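# Stand a fallen gift box upright and open its lid

## Task

A closed gift box is lying on one of its sides on the table. Turn it so it rests on its bottom, then open it so the lid is roughly upright or tilted further back than upright. Concealed magnets keep the lid's flap closed, so it takes some pull to release.

## Robot and tools

Robot: a single arm, its base at (0, 0, +0.133) m in the scene frame and slightly tilted, with a five-finger right hand. Cameras: cam_high, cam_low (896x504) and cam_wrist (672x504). A two-camera stand sits beside the table. Nothing may leave the table.

Scene frame: origin on the table top directly under the arm base, +z up, +y to the left when facing along +x. All poses, velocities and targets in results are in this frame, and offsets use its axes. Rotations in an offset turn about the Hand target's position.

Hand point: a spot fixed to the palm, 0.05 m in front of it and 0.15 m out from the wrist flange. Its +z runs along the straight fingers, +y points out of the palm, and +x points across the palm away from the thumb. Straight fingertips sit about 0.06 to 0.07 m beyond the point along +z and 0.06 m behind it along -y. A bracket on the little-finger side juts out up to 0.10 m across the palm and can collide. With fingers level, the wrist may hang up to 0.11 m (palm down) or 0.23 m (palm up) below the point and hit the table first.

The 14-number row, used by execute_actions and move, all values in [-1, 1]: dx, dy, dz, rx, ry, rz, little, ring, middle, index, thumb_bend, thumb_turn, force_limit, speed. The first six are an offset, not an absolute pose: a displacement and a rotation vector counted from the current Hand target (the last commanded pose after clipping, shown in each result), along scene axes. 1.0 equals 0.6 m or 180 degrees. A translation longer than 1.0 may be shortened. Finger values: +1 open/straight, -1 closed/curled. thumb_bend +1 straight, -1 fully bent; thumb_turn +1 beside the palm, -1 swung in front opposite the fingers. force_limit maps linearly from about 0 N at -1 to 10 N at +1 (15 N for the two thumb motors). speed rises linearly from near zero at -1 to full at +0.48 and stays full up to +1; full travel takes 0.49 s. For a gentle grip close at speed -0.94 or lower. With the thumb opposed, the hand can enclose objects about 0.035 to 0.065 m thick, or a handle down to 0.025 m. To keep the hand unchanged, resend the last six motor numbers plus force_limit and speed; at the start of the scene, first get a result and copy the values it shows, since a 0 is a real command.

execute_actions(actions, cameras): actions is a list of actions; each action is a list of up to 15 rows, one per 1/30 s step, padded by repeating its final row. Every row in an action counts from the Hand target at that action's start, so repeating an offset keeps moving further. An empty actions list returns images. cameras: a list of names, ["all"], or []; an unknown name invalidates the call.

move(target, speed, blend, stop_force, zero, blocking, cameras): drives the hand point along a straight line. target is one 14-number row or a list of up to 15 rows, each an offset from the same starting Hand target. speed in m/s, 0.002 to 3.6 (default 0.25), turning rate capped at twice that in rad/s; one value or one per target. blend in m rounds corners in a list (0 means stop at each). stop_force in N, 3 to 120, ends the path when the wrist sensor feels that much push against the travel; omit it when backing away from contact. zero (only with stop_force, default true) rezeroes before the move. blocking=false returns early while the move continues; not allowed with stop_force. The result adds a move: line: done (within 3 mm and 2 degrees), off_target, moving, held or fault, plus which limits acted (paced = pose clipped, held = steps withheld). Done does not prove nothing was touched. Avoid paths near the arm base; go around it.

wait(seconds 0 to 10): lets time run holding the last command. stop: brakes a running move. zoom_image(camera, region [x0, y0, x1, y1] in pixels, at most 504 by 504) enlarges part of the latest image of cam_high, cam_low or cam_wrist. show_instructions: shows reference images. zero_wrist_force: tares the wrist sensor. finished_scene(scene): ends the current scene, given by its number as printed at the end of each result; irreversible.

Results: end_effector_position (m) and quat_wxyz, velocities, Hand target, joint positions and torques, Wrist force/torque in the hand's own axes (a press reads as force from the surface into the arm), plus a peak-force line, and per-motor hand_measured, hand_stopped_by (moving, target, force, stalled, fault) and hand_load_n (positive when pushed open), all in row order. A lost grip shows as load falling to about 0.

Control notes: the commanded orientation is clipped to within 32 degrees of the measured one each step. The hand often settles short of the target; the next action, even all zeros, asks again, or send the remaining gap. To release a push, command the target back past the current hand position. A stopped arm tends to keep pressing.

Avoid: hitting the table or heavy things hard, dropping the box or letting it fall far, releasing it while it moves, large finger forces or fast swings. The arm is stiff: a target slightly past firm contact can trigger a fault. Contact torque over the limits (136 N m for shoulder pan, shoulder lift, elbow; 25.4 N m for each wrist joint) or about 150 N external force freezes the arm for 10 s; open the grip first if it pins the arm. Long holding or stretched poses heat motors: MOTOR HOT appears at 70 °C and brakes engage at 85 °C.

Each tool is called after ">>>" as a command line: name --argument value for each argument, lists and objects as JSON in quotes; but a table of rows of numbers goes row by row, as --pt "numbers of a row", without its own name.

Reference images:

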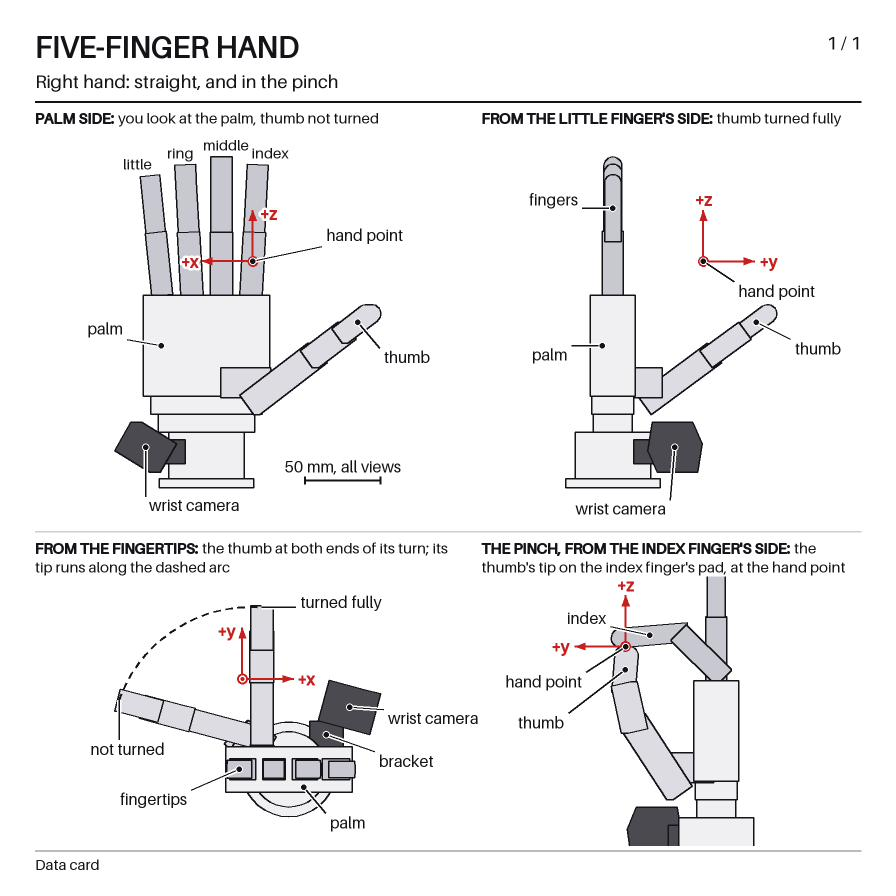

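## Session

>>> execute_actions --actions '[]'

Scene clock: 0.00 s.
end_effector_position=(+0.9266, -0.1984, +0.1921) hand_measured=(+1.000, +1.000, +1.000, +1.000, +1.000, +1.000) hand_load_n=(+0.0, +0.0, +0.0, +0.0, +0.0, +0.0) hand_stopped_by=(target, target, target, target, target, target) hand_force_limit=0.00 hand_speed=-0.80 end_effector_quat_wxyz=(+0.412, +0.189, +0.888, +0.074)
Joint positions: [-0.376 -0.686 0.738 0.382 1.869 -1.961]
Joint velocities: within noise
Joint torques (N m): no reading
Motor temperatures (°C): [35 42 34 45 40 47]
Wrist force (N): no reading
Wrist torque (N m): no reading
Wrist force, peak (N): no reading
Hand target: +0.9266, -0.1984, +0.1921; +0.412, +0.189, +0.888, +0.074

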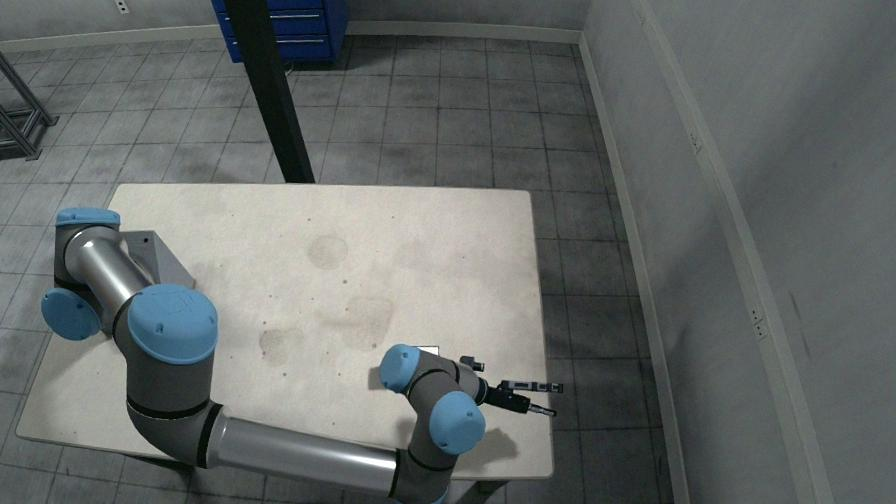

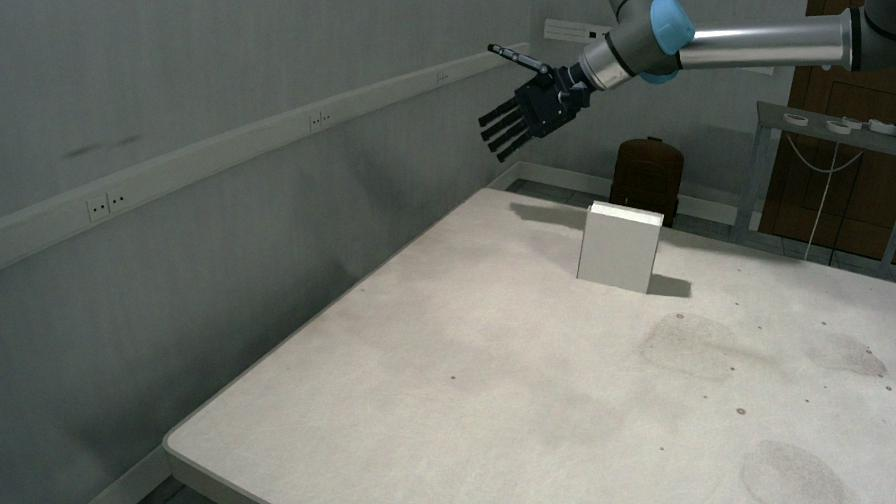

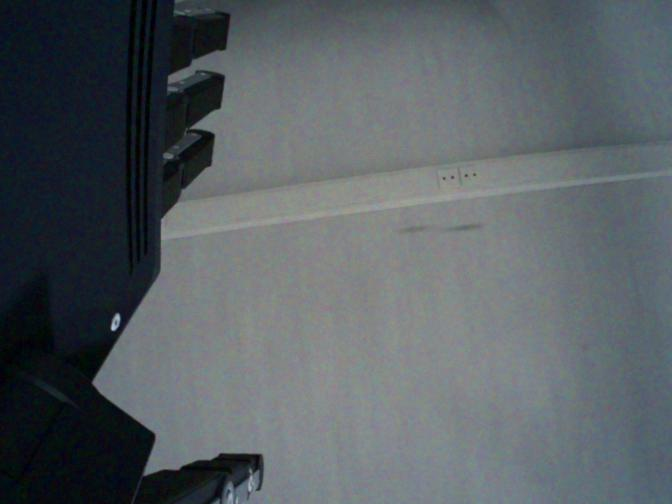

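>>> zoom_image --camera "cam_low" --region '[530, 160, 730, 320]'

>>> zoom_image --camera "cam_high" --region '[340, 300, 600, 504]'

Scaled by 2.520 from the camera's 896x504 image, which has a finer 1280x720 frame.

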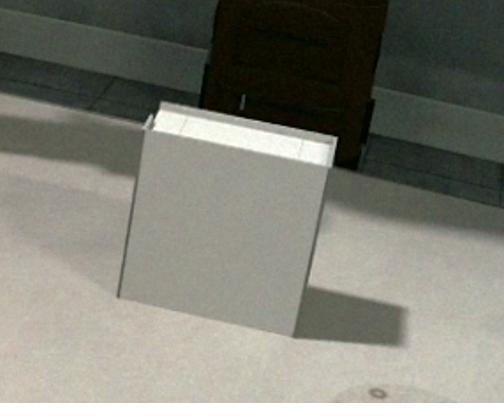

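Scaled by 1.938 from the camera's 896x504 image, which has a finer 1280x720 frame.

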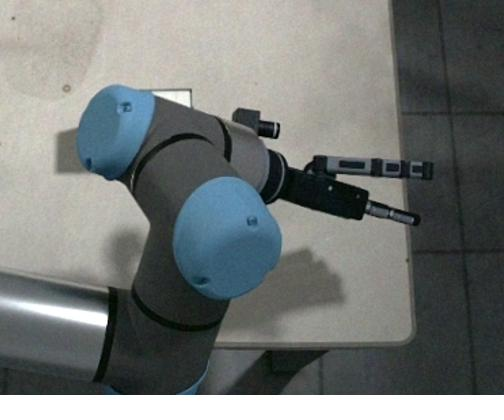

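>>> move --target '[0, 0, 0.4, 0, 0, 0, 1, 1, 1, 1, 1, 1, 0, -0.8]' --speed 0.3 --cameras '["all"]'

Scene clock: 29.70 s.
end_effector_position=(+0.9255, -0.1982, +0.4315) hand_measured=(+1.000, +1.000, +1.000, +1.000, +1.000, +1.000) hand_load_n=(+0.0, +0.0, +0.0, +0.5, +0.0, +0.0) hand_stopped_by=(target, target, target, target, target, target) hand_force_limit=0.00 hand_speed=-0.80 end_effector_quat_wxyz=(+0.447, +0.198, +0.869, +0.070)
Joint positions: [-0.132 -0.524 0.035 0.881 2.064 -1.873]
Joint torques (N m): [50.31 -34.54 -17.29 2.26 -0.57 -0.8]
Wrist force (N): [-0.3 -0.1 -0.4]
Wrist torque (N m): [0.04 0.07 0.00]
Wrist force, peak (N): [-1.7 0.7 -1.6]
Hand target: +0.9266, -0.1984, +0.4321; +0.412, +0.189, +0.888, +0.074
Off the commanded pose: 0.001 m, 5 deg.
elbow stopped short: the move would have taken joint 3 (elbow) straighter than the controller allows.
move: off_target

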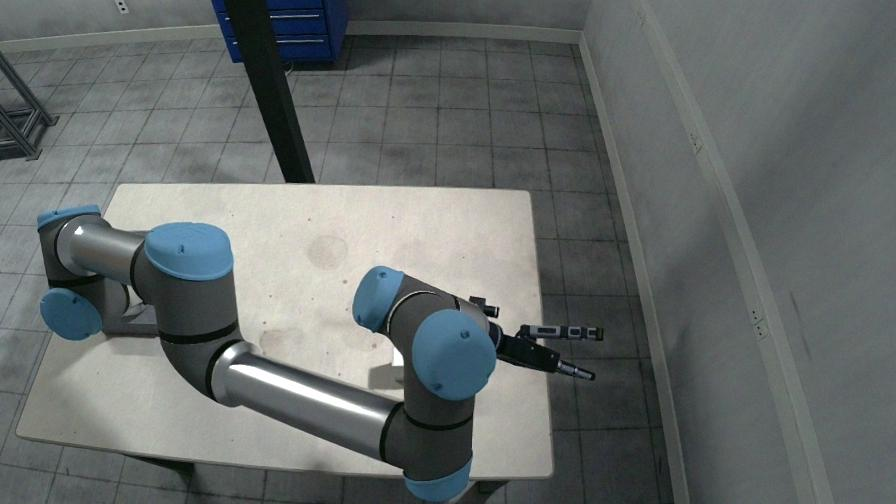

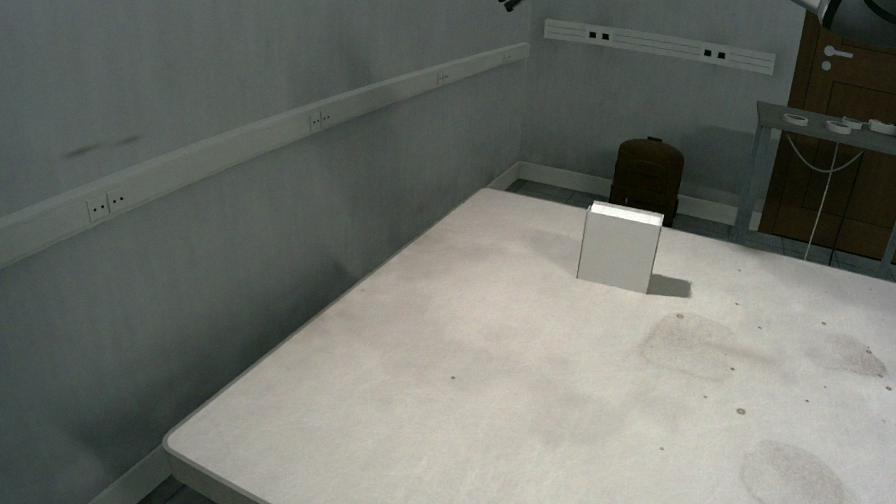

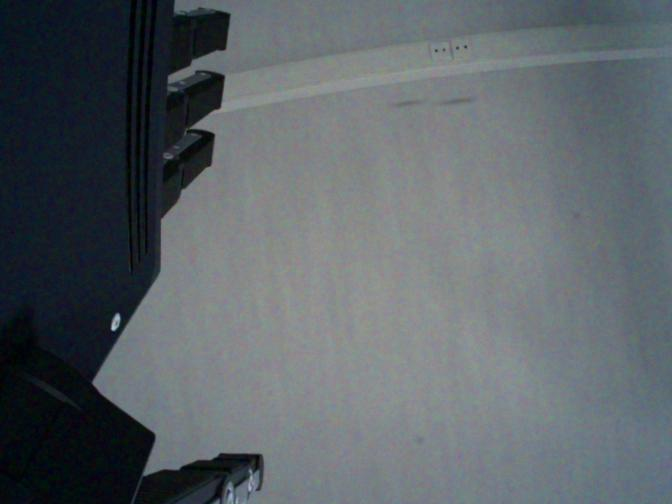

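>>> move --target '[-0.411, 0.08, 0.03, -0.049, 0.273, 0.125, 1, 1, 1, 1, 1, 1, 0, -0.8]' --speed 0.35 --cameras '["all"]'

Scene clock: 48.53 s.
end_effector_position=(+0.7265, -0.1599, +0.4462) hand_measured=(+1.000, +1.000, +1.000, +1.000, +1.000, +1.000) hand_load_n=(+0.0, +0.0, +0.0, +0.0, +0.0, +0.0) hand_stopped_by=(target, target, target, target, target, target) hand_force_limit=0.00 hand_speed=-0.80 end_effector_quat_wxyz=(+0.193, +0.062, +0.979, +0.017)
Joint positions: [0.031 -0.559 0.035 1.671 2.381 -1.611]
Joint torques (N m): [34.45 -42.23 -7.52 2.29 -1.75 -1.57]
Wrist force (N): [-0.4 -0.4 -0.5]
Wrist torque (N m): [-0.07 0.07 0.01]
Wrist force, peak (N): [2.6 0.9 -4.3]
Hand target: +0.7265, -0.1600, +0.4462; +0.193, +0.062, +0.979, +0.017 (not the last commanded pose)
Off the commanded pose: 0.048 m, 24 deg.
elbow stopped short: the move would have taken joint 3 (elbow) straighter than the controller allows.
move: held (a check stopped the path); limits=held
pose unreachable: on one or more control steps of this call, first in action 0 (counted from 0), an arm could not follow its commanded pose, so it was not sent that pose on those steps. It may still have moved: this result reports where it is.
cause: moving toward the commanded pose would bring two parts of the arm too close to each other (joints 4 (wrist 1) to 6 (wrist 3) lie between them).

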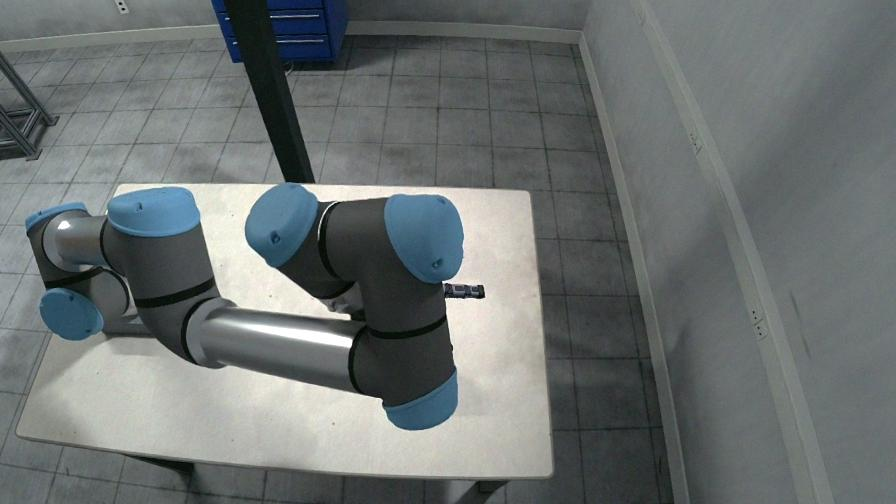

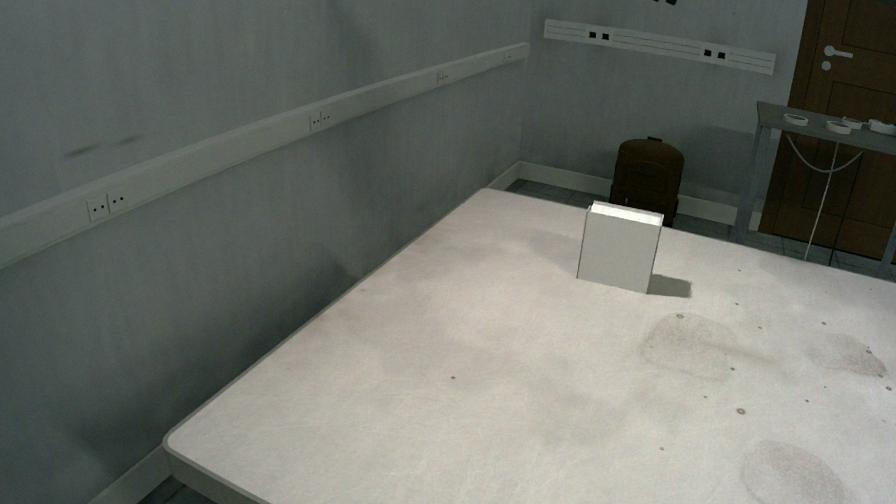

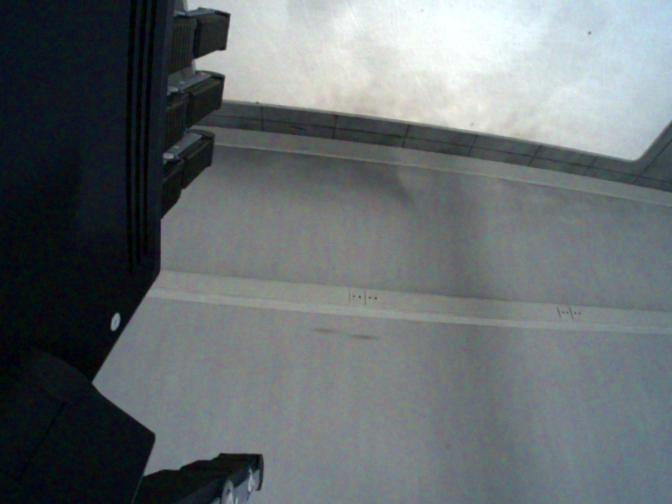

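>>> move --target '[-0.5775, -0.15, -0.077, 0, 0, 0, 1, 1, 1, 1, 1, 1, 0, -0.8]' --speed 0.3 --cameras '["all"]'

Scene clock: 111.13 s.
end_effector_position=(+0.3801, -0.2500, +0.4000) hand_measured=(+1.000, +1.000, +1.000, +1.000, +1.000, +1.000) hand_load_n=(+0.0, +0.0, -0.5, +0.0, +0.0, +0.0) hand_stopped_by=(target, target, target, target, target, target) hand_force_limit=0.00 hand_speed=-0.80 end_effector_quat_wxyz=(+0.193, +0.062, +0.979, +0.017)
Joint positions: [-0.112 -1.74 1.651 1.112 2.314 -1.788]
Joint torques (N m): [13.15 -17.78 -2.88 0.89 1.18 0.89]
Wrist force (N): [-0.2 -0.5 0.0]
Wrist torque (N m): [-0.09 0.01 -0.09]
Wrist force, peak (N): [1.6 -1.3 -0.8]
Hand target: +0.3800, -0.2500, +0.4000; +0.193, +0.062, +0.979, +0.017
Off the commanded pose: 0.000 m, 0 deg.
move: done

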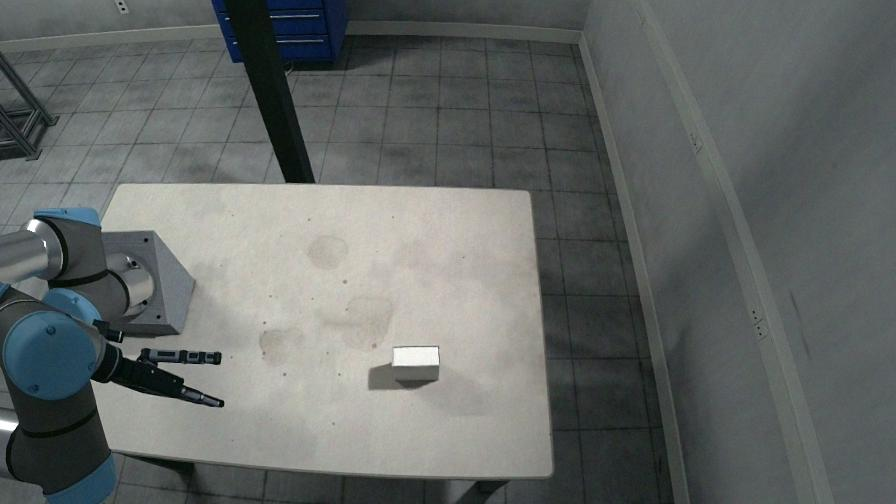

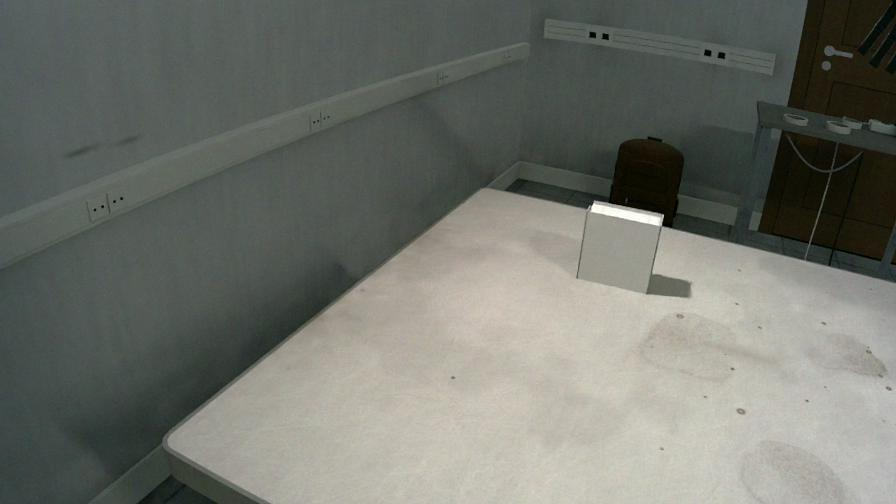

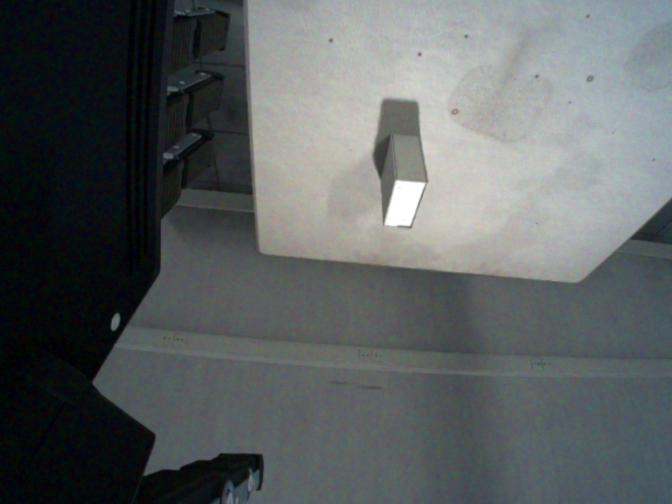

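>>> zoom_image --camera "cam_wrist" --region '[340, 80, 470, 250]'

>>> zoom_image --camera "cam_high" --region '[350, 320, 470, 410]'

>>> zoom_image --camera "cam_low" --region '[560, 190, 700, 305]'

Scaled by 2.965 from the camera's 672x504 image, which has a finer 960x720 frame.

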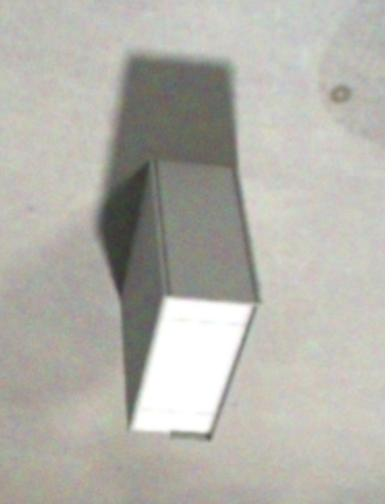

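Scaled by 4.200 from the camera's 896x504 image, which has a finer 1280x720 frame.

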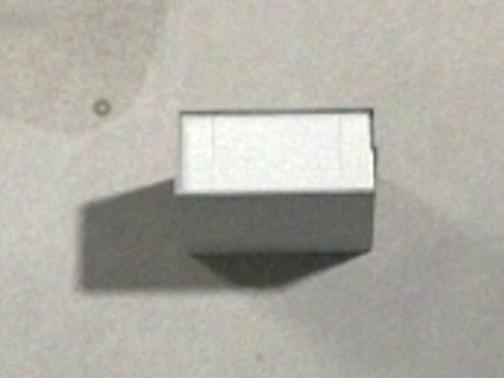

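Scaled by 3.600 from the camera's 896x504 image, which has a finer 1280x720 frame.

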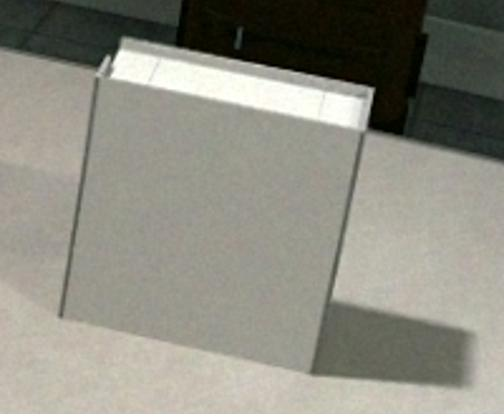

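>>> move --target '[0.4667, 0.2667, -0.3333, -0.0175, 0.0128, 0.037, 1, 1, 1, 1, 1, -1, 0, -0.2]' --speed 0.3 --cameras '["all"]'

Scene clock: 501.47 s.
end_effector_position=(+0.6599, -0.0900, +0.2000) hand_measured=(+1.000, +1.000, +1.000, +1.000, +1.000, -1.000) hand_load_n=(+0.5, +0.0, +0.0, +0.0, +0.0, +0.0) hand_stopped_by=(target, target, target, target, target, target) hand_force_limit=0.00 hand_speed=-0.20 end_effector_quat_wxyz=(+0.174, +0.000, +0.985, +0.000)
Joint positions: [-0.186 -0.962 1.299 0.675 2.299 -1.971]
Joint torques (N m): [41.62 -24.82 -16.21 -1.39 -0.68 0.84]
Wrist force (N): [-0.6 -0.5 0.2]
Wrist torque (N m): [-0.10 0.03 -0.10]
Wrist force, peak (N): [0.7 -1.7 -1.7]
Hand target: +0.6600, -0.0899, +0.2000; +0.174, +0.000, +0.985, +0.000
Off the commanded pose: 0.000 m, 0 deg.
move: done

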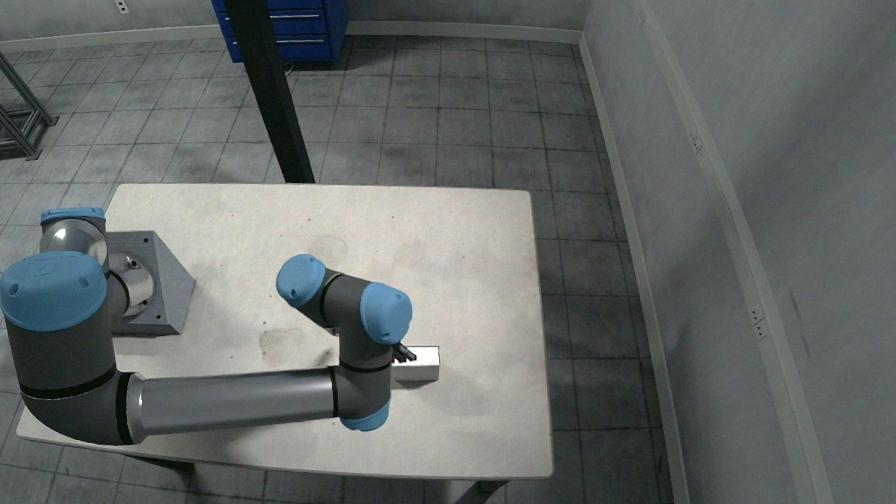

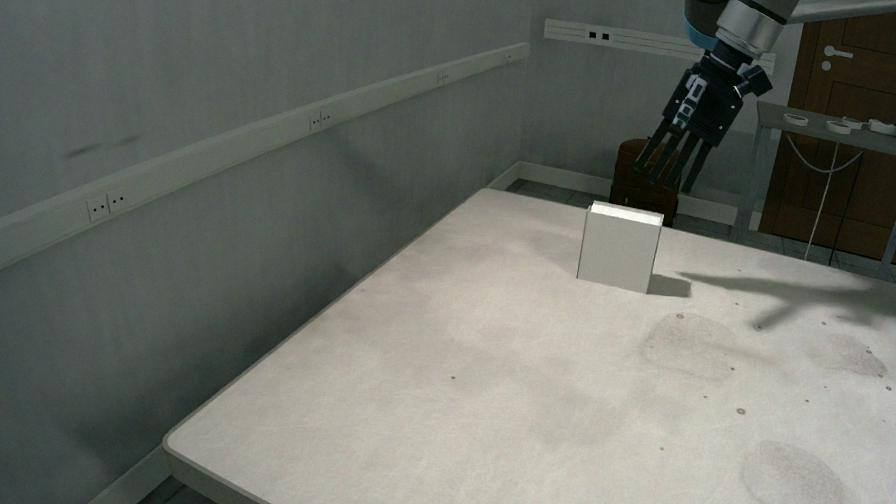

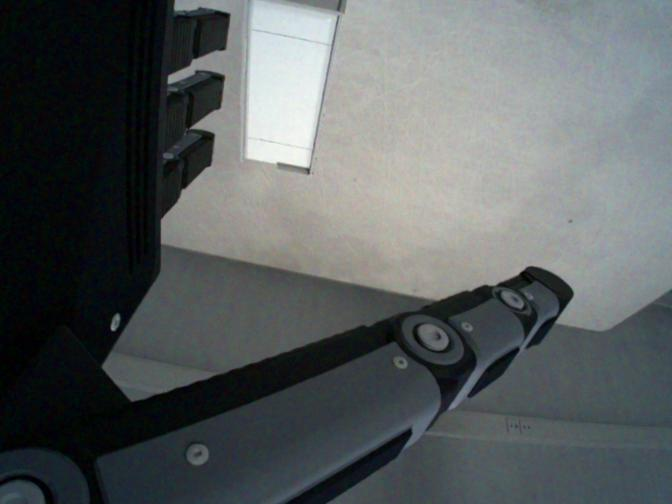

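>>> zoom_image --camera "cam_wrist" --region '[160, 0, 400, 240]'

>>> zoom_image --camera "cam_high" --region '[360, 320, 480, 410]'

>>> zoom_image --camera "cam_low" --region '[560, 60, 800, 310]'

Scaled by 2.100 from the camera's 672x504 image, which has a finer 960x720 frame.

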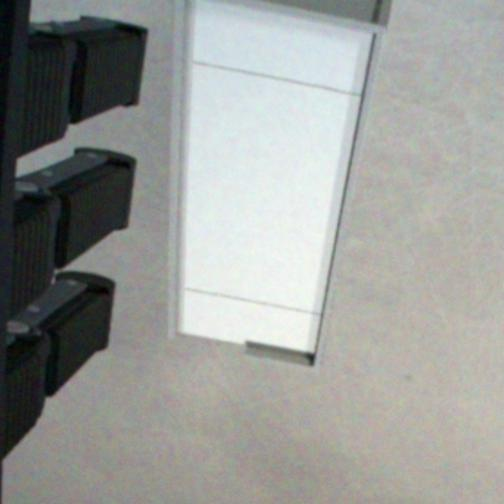

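Scaled by 4.200 from the camera's 896x504 image, which has a finer 1280x720 frame.

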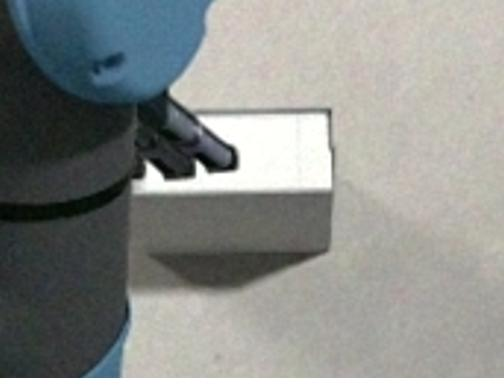

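Scaled by 2.016 from the camera's 896x504 image, which has a finer 1280x720 frame.

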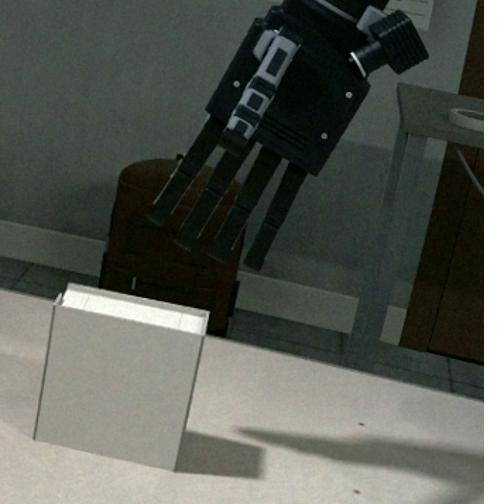

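>>> move --pt "0.033 -0.0283 -0.02 0 0 0 1 1 1 1 1 -1 0 -0.2" --pt "0.0467 -0.0283 -0.12 0 0.045 0 1 1 1 1 1 -1 0 -0.2" --speed 0.12 --stop_force 5 --cameras '["all"]'

Scene clock: 522.37 s.
end_effector_position=(+0.6880, -0.1069, +0.1280) hand_measured=(+1.000, +1.000, +1.000, +1.000, +1.000, -1.000) hand_load_n=(+0.0, +0.0, +0.0, +0.0, +0.0, +0.0) hand_stopped_by=(target, target, target, target, target, target) hand_force_limit=0.00 hand_speed=-0.20 end_effector_quat_wxyz=(+0.104, +0.000, +0.995, +0.000)
Joint positions: [-0.273 -0.79 1.096 0.814 2.311 -1.955]
Joint torques (N m): [47.18 -31.25 -13.75 -0.02 -2.02 -1.5]
Wrist force (N): [-0.1 -0.5 -0.1]
Wrist torque (N m): [-0.10 -0.05 -0.04]
Wrist force, peak (N): [-0.7 -1.4 -0.3]
Hand target: +0.6880, -0.1069, +0.1280; +0.104, +0.000, +0.995, +0.000
Off the commanded pose: 0.000 m, 0 deg.
move: done

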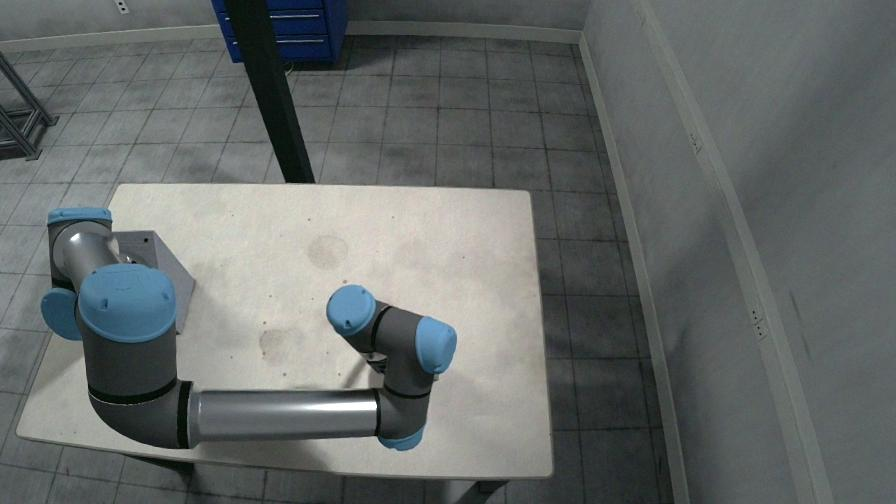

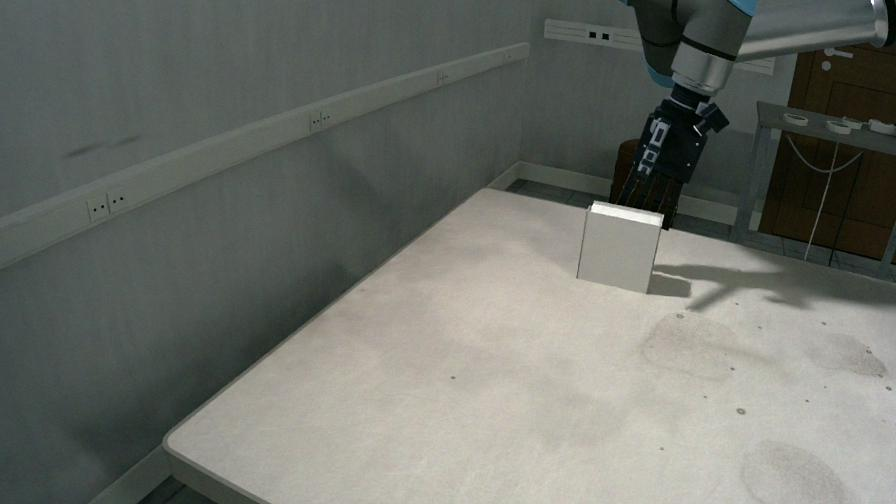

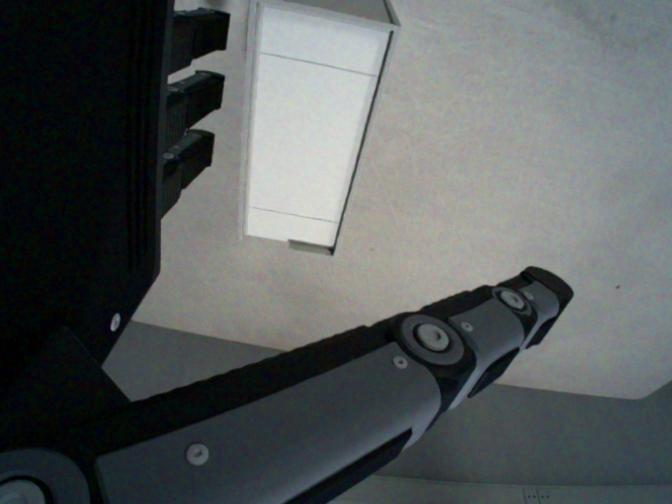

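>>> move --target '[0.01, 0, -0.0733, 0, 0.0217, 0, 1, 1, 1, 1, 1, -1, 0, -0.2]' --speed 0.06 --stop_force 4 --cameras '["all"]'

Scene clock: 534.10 s.
end_effector_position=(+0.6940, -0.1069, +0.0840) hand_measured=(+1.000, +1.000, +1.000, +1.000, +1.000, -1.000) hand_load_n=(+0.0, +0.0, +0.0, +0.0, +0.0, +0.0) hand_stopped_by=(target, target, target, target, target, target) hand_force_limit=0.00 hand_speed=-0.20 end_effector_quat_wxyz=(+0.070, +0.000, +0.998, +0.000)
Joint positions: [-0.314 -0.703 1.018 0.857 2.319 -1.948]
Joint torques (N m): [48.99 -48.43 -2.48 -1.12 -2.01 -0.59]
Wrist force (N): [0.0 -0.3 0.0]
Wrist torque (N m): [-0.06 -0.05 -0.07]
Wrist force, peak (N): [-0.2 -0.9 0.7]
Hand target: +0.6940, -0.1069, +0.0840; +0.070, +0.000, +0.998, +0.000
Off the commanded pose: 0.000 m, 0 deg.
move: done

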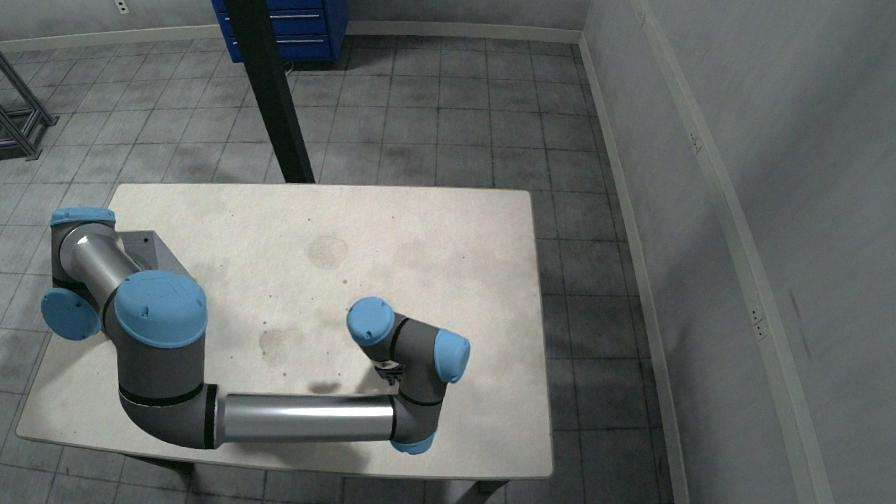

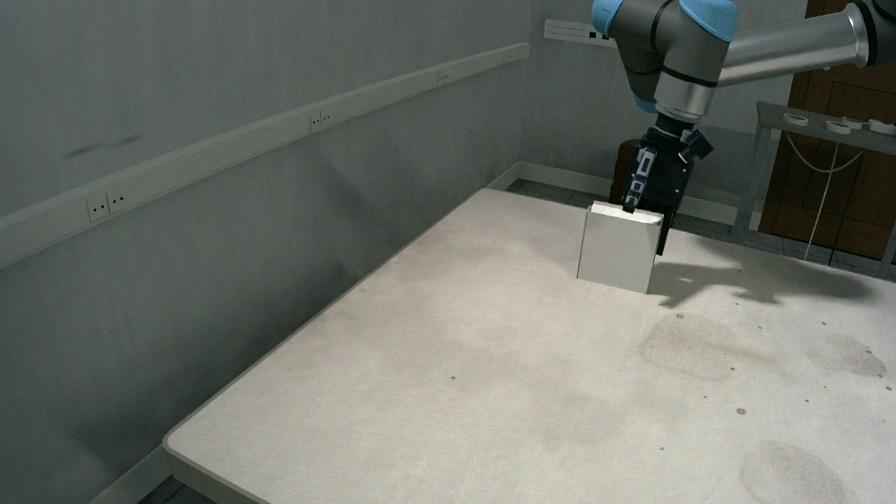

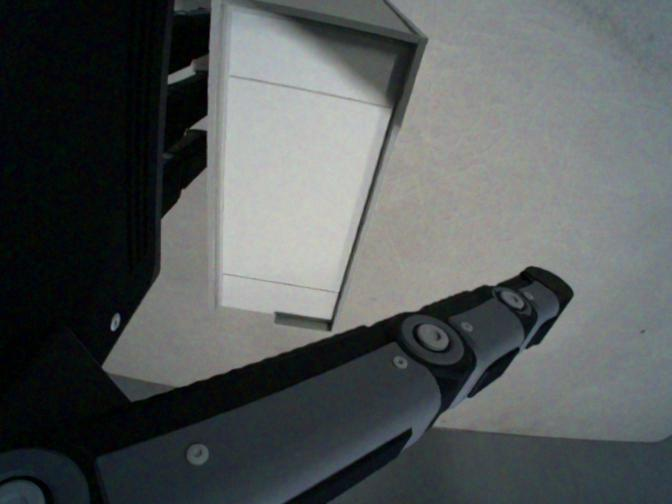

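>>> zoom_image --camera "cam_wrist" --region '[100, 0, 440, 340]'

>>> zoom_image --camera "cam_low" --region '[560, 130, 720, 300]'

Scaled by 1.482 from the camera's 672x504 image, which has a finer 960x720 frame.

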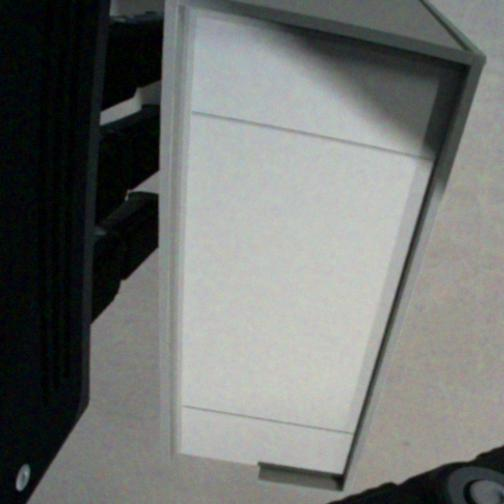

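Scaled by 2.965 from the camera's 896x504 image, which has a finer 1280x720 frame.

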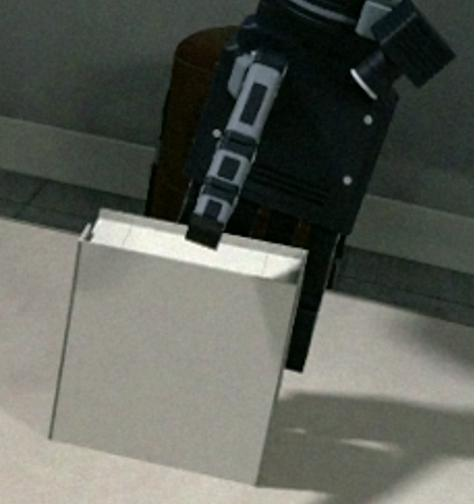

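>>> move --pt "0 0 -0.0083 0 0 0 1 1 1 1 1 -1 0 -0.2" --pt "0 0.01 -0.0083 0 0 0 1 1 1 1 1 -1 0 -0.2" --speed 0.03 --stop_force 3 --cameras '["cam_low", "cam_wrist"]'

Scene clock: 548.17 s.
end_effector_position=(+0.6940, -0.1009, +0.0791) hand_measured=(+1.000, +1.000, +1.000, +1.000, +1.000, -1.000) hand_load_n=(+0.0, +0.0, +0.0, +0.0, +0.0, +0.0) hand_stopped_by=(target, target, target, target, target, target) hand_force_limit=0.00 hand_speed=-0.20 end_effector_quat_wxyz=(+0.070, +0.000, +0.998, +0.000)
Joint positions: [-0.313 -0.695 1.024 0.843 2.32 -1.947]
Joint torques (N m): [34.73 -48.65 -15.03 3.52 -1.82 -1.53]
Wrist force (N): [-0.2 -0.6 0.0]
Wrist torque (N m): [-0.12 -0.02 -0.10]
Wrist force, peak (N): [0.1 -1.0 -0.2]
Hand target: +0.6940, -0.1009, +0.0791; +0.070, +0.000, +0.998, +0.000
Off the commanded pose: 0.000 m, 0 deg.
move: done
Images, in order (width x height): cam_low 896x504, cam_wrist 672x504.

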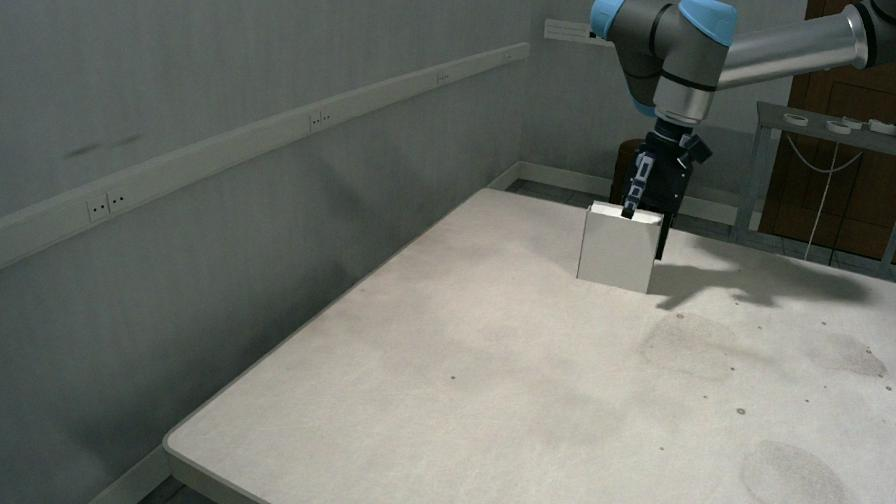

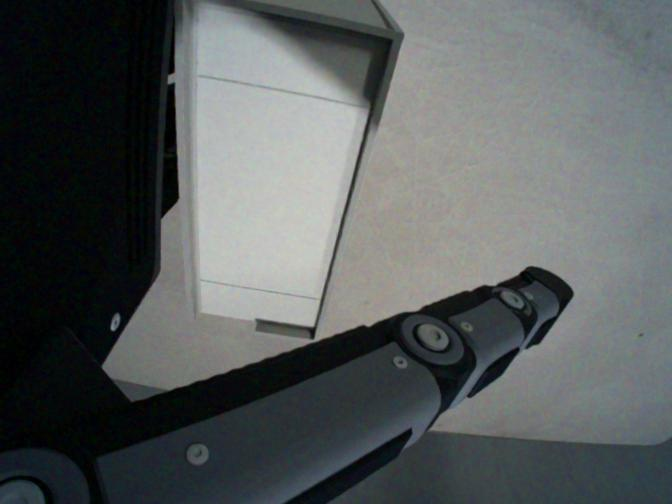

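>>> zoom_image --camera "cam_wrist" --region '[100, 0, 440, 340]'

>>> zoom_image --camera "cam_low" --region '[560, 130, 720, 300]'

Scaled by 1.482 from the camera's 672x504 image, which has a finer 960x720 frame.

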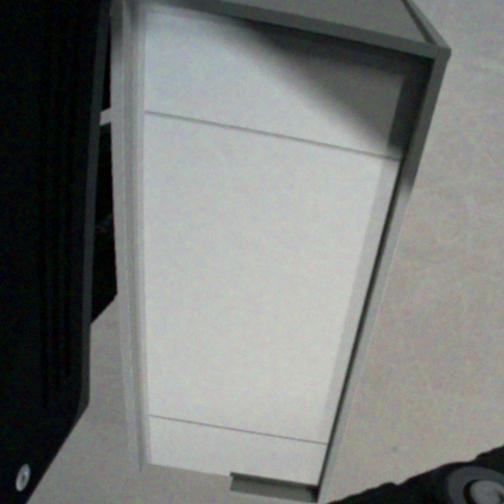

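Scaled by 2.965 from the camera's 896x504 image, which has a finer 1280x720 frame.

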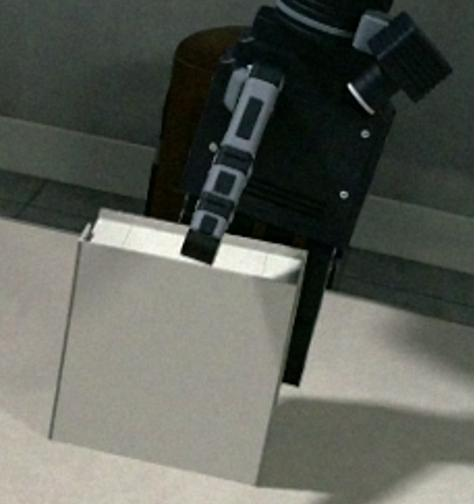

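>>> move --target '[0, 0, 0, 0, 0, 0.0256, 1, 1, 1, 1, 1, -1, 0, -0.2]' --speed 0.05 --cameras '["cam_low", "cam_wrist"]'

>>> zoom_image --camera "cam_wrist" --region '[100, 0, 440, 340]'

Scene clock: 569.17 s.
end_effector_position=(+0.6940, -0.1009, +0.0790) hand_measured=(+1.000, +1.000, +1.000, +1.000, +1.000, -1.000) hand_load_n=(+0.0, +0.0, +0.0, +0.0, +0.0, +0.0) hand_stopped_by=(target, target, target, target, target, target) hand_force_limit=0.00 hand_speed=-0.20 end_effector_quat_wxyz=(+0.070, -0.040, +0.997, +0.003)
Joint positions: [-0.317 -0.685 0.996 0.864 2.308 -2.027]
Joint torques (N m): [39.9 -41.91 -3.98 0.27 -0.06 1.83]
Wrist force (N): [-0.3 -0.7 -0.2]
Wrist torque (N m): [-0.11 0.00 -0.06]
Wrist force, peak (N): [-0.1 -1.0 -0.1]
Hand target: +0.6940, -0.1009, +0.0791; +0.070, -0.040, +0.997, +0.003
Off the commanded pose: 0.000 m, 0 deg.
move: done
Images, in order (width x height): cam_low 896x504, cam_wrist 672x504.

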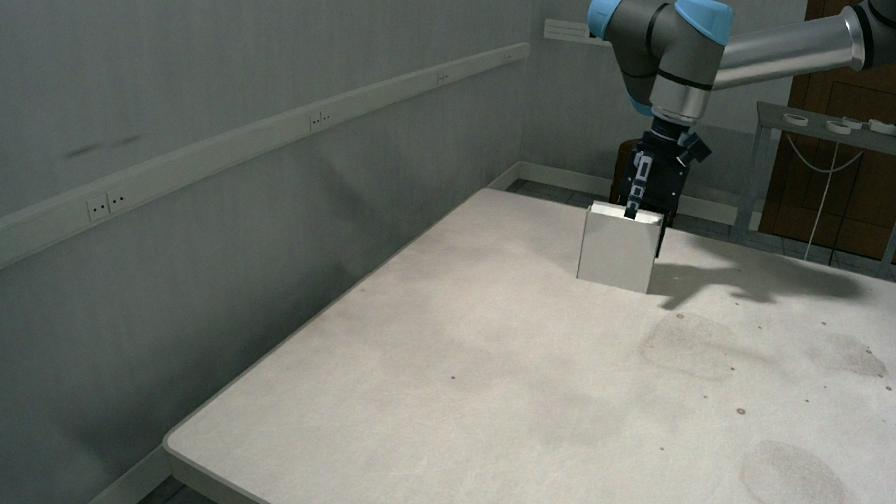

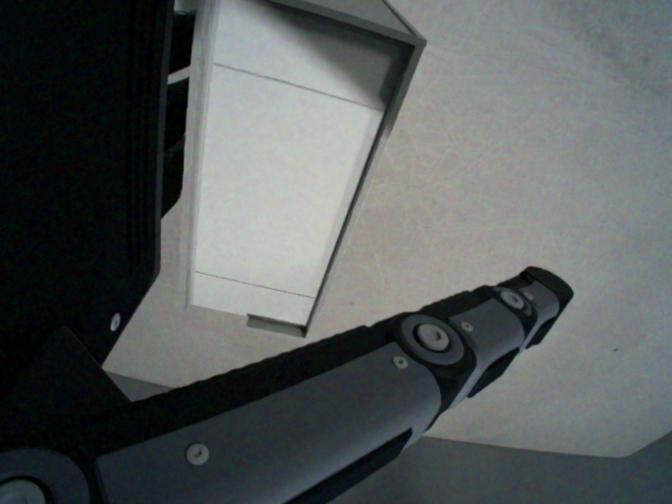

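Scaled by 1.482 from the camera's 672x504 image, which has a finer 960x720 frame.

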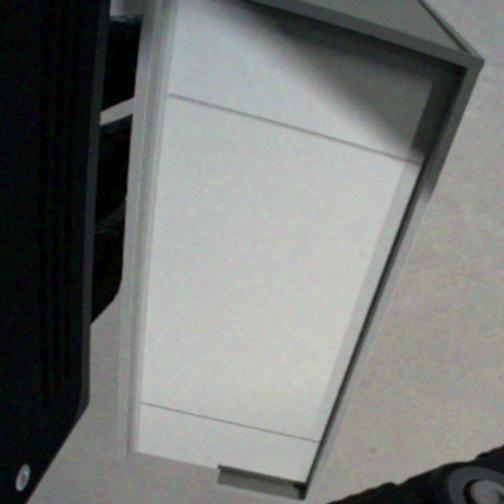

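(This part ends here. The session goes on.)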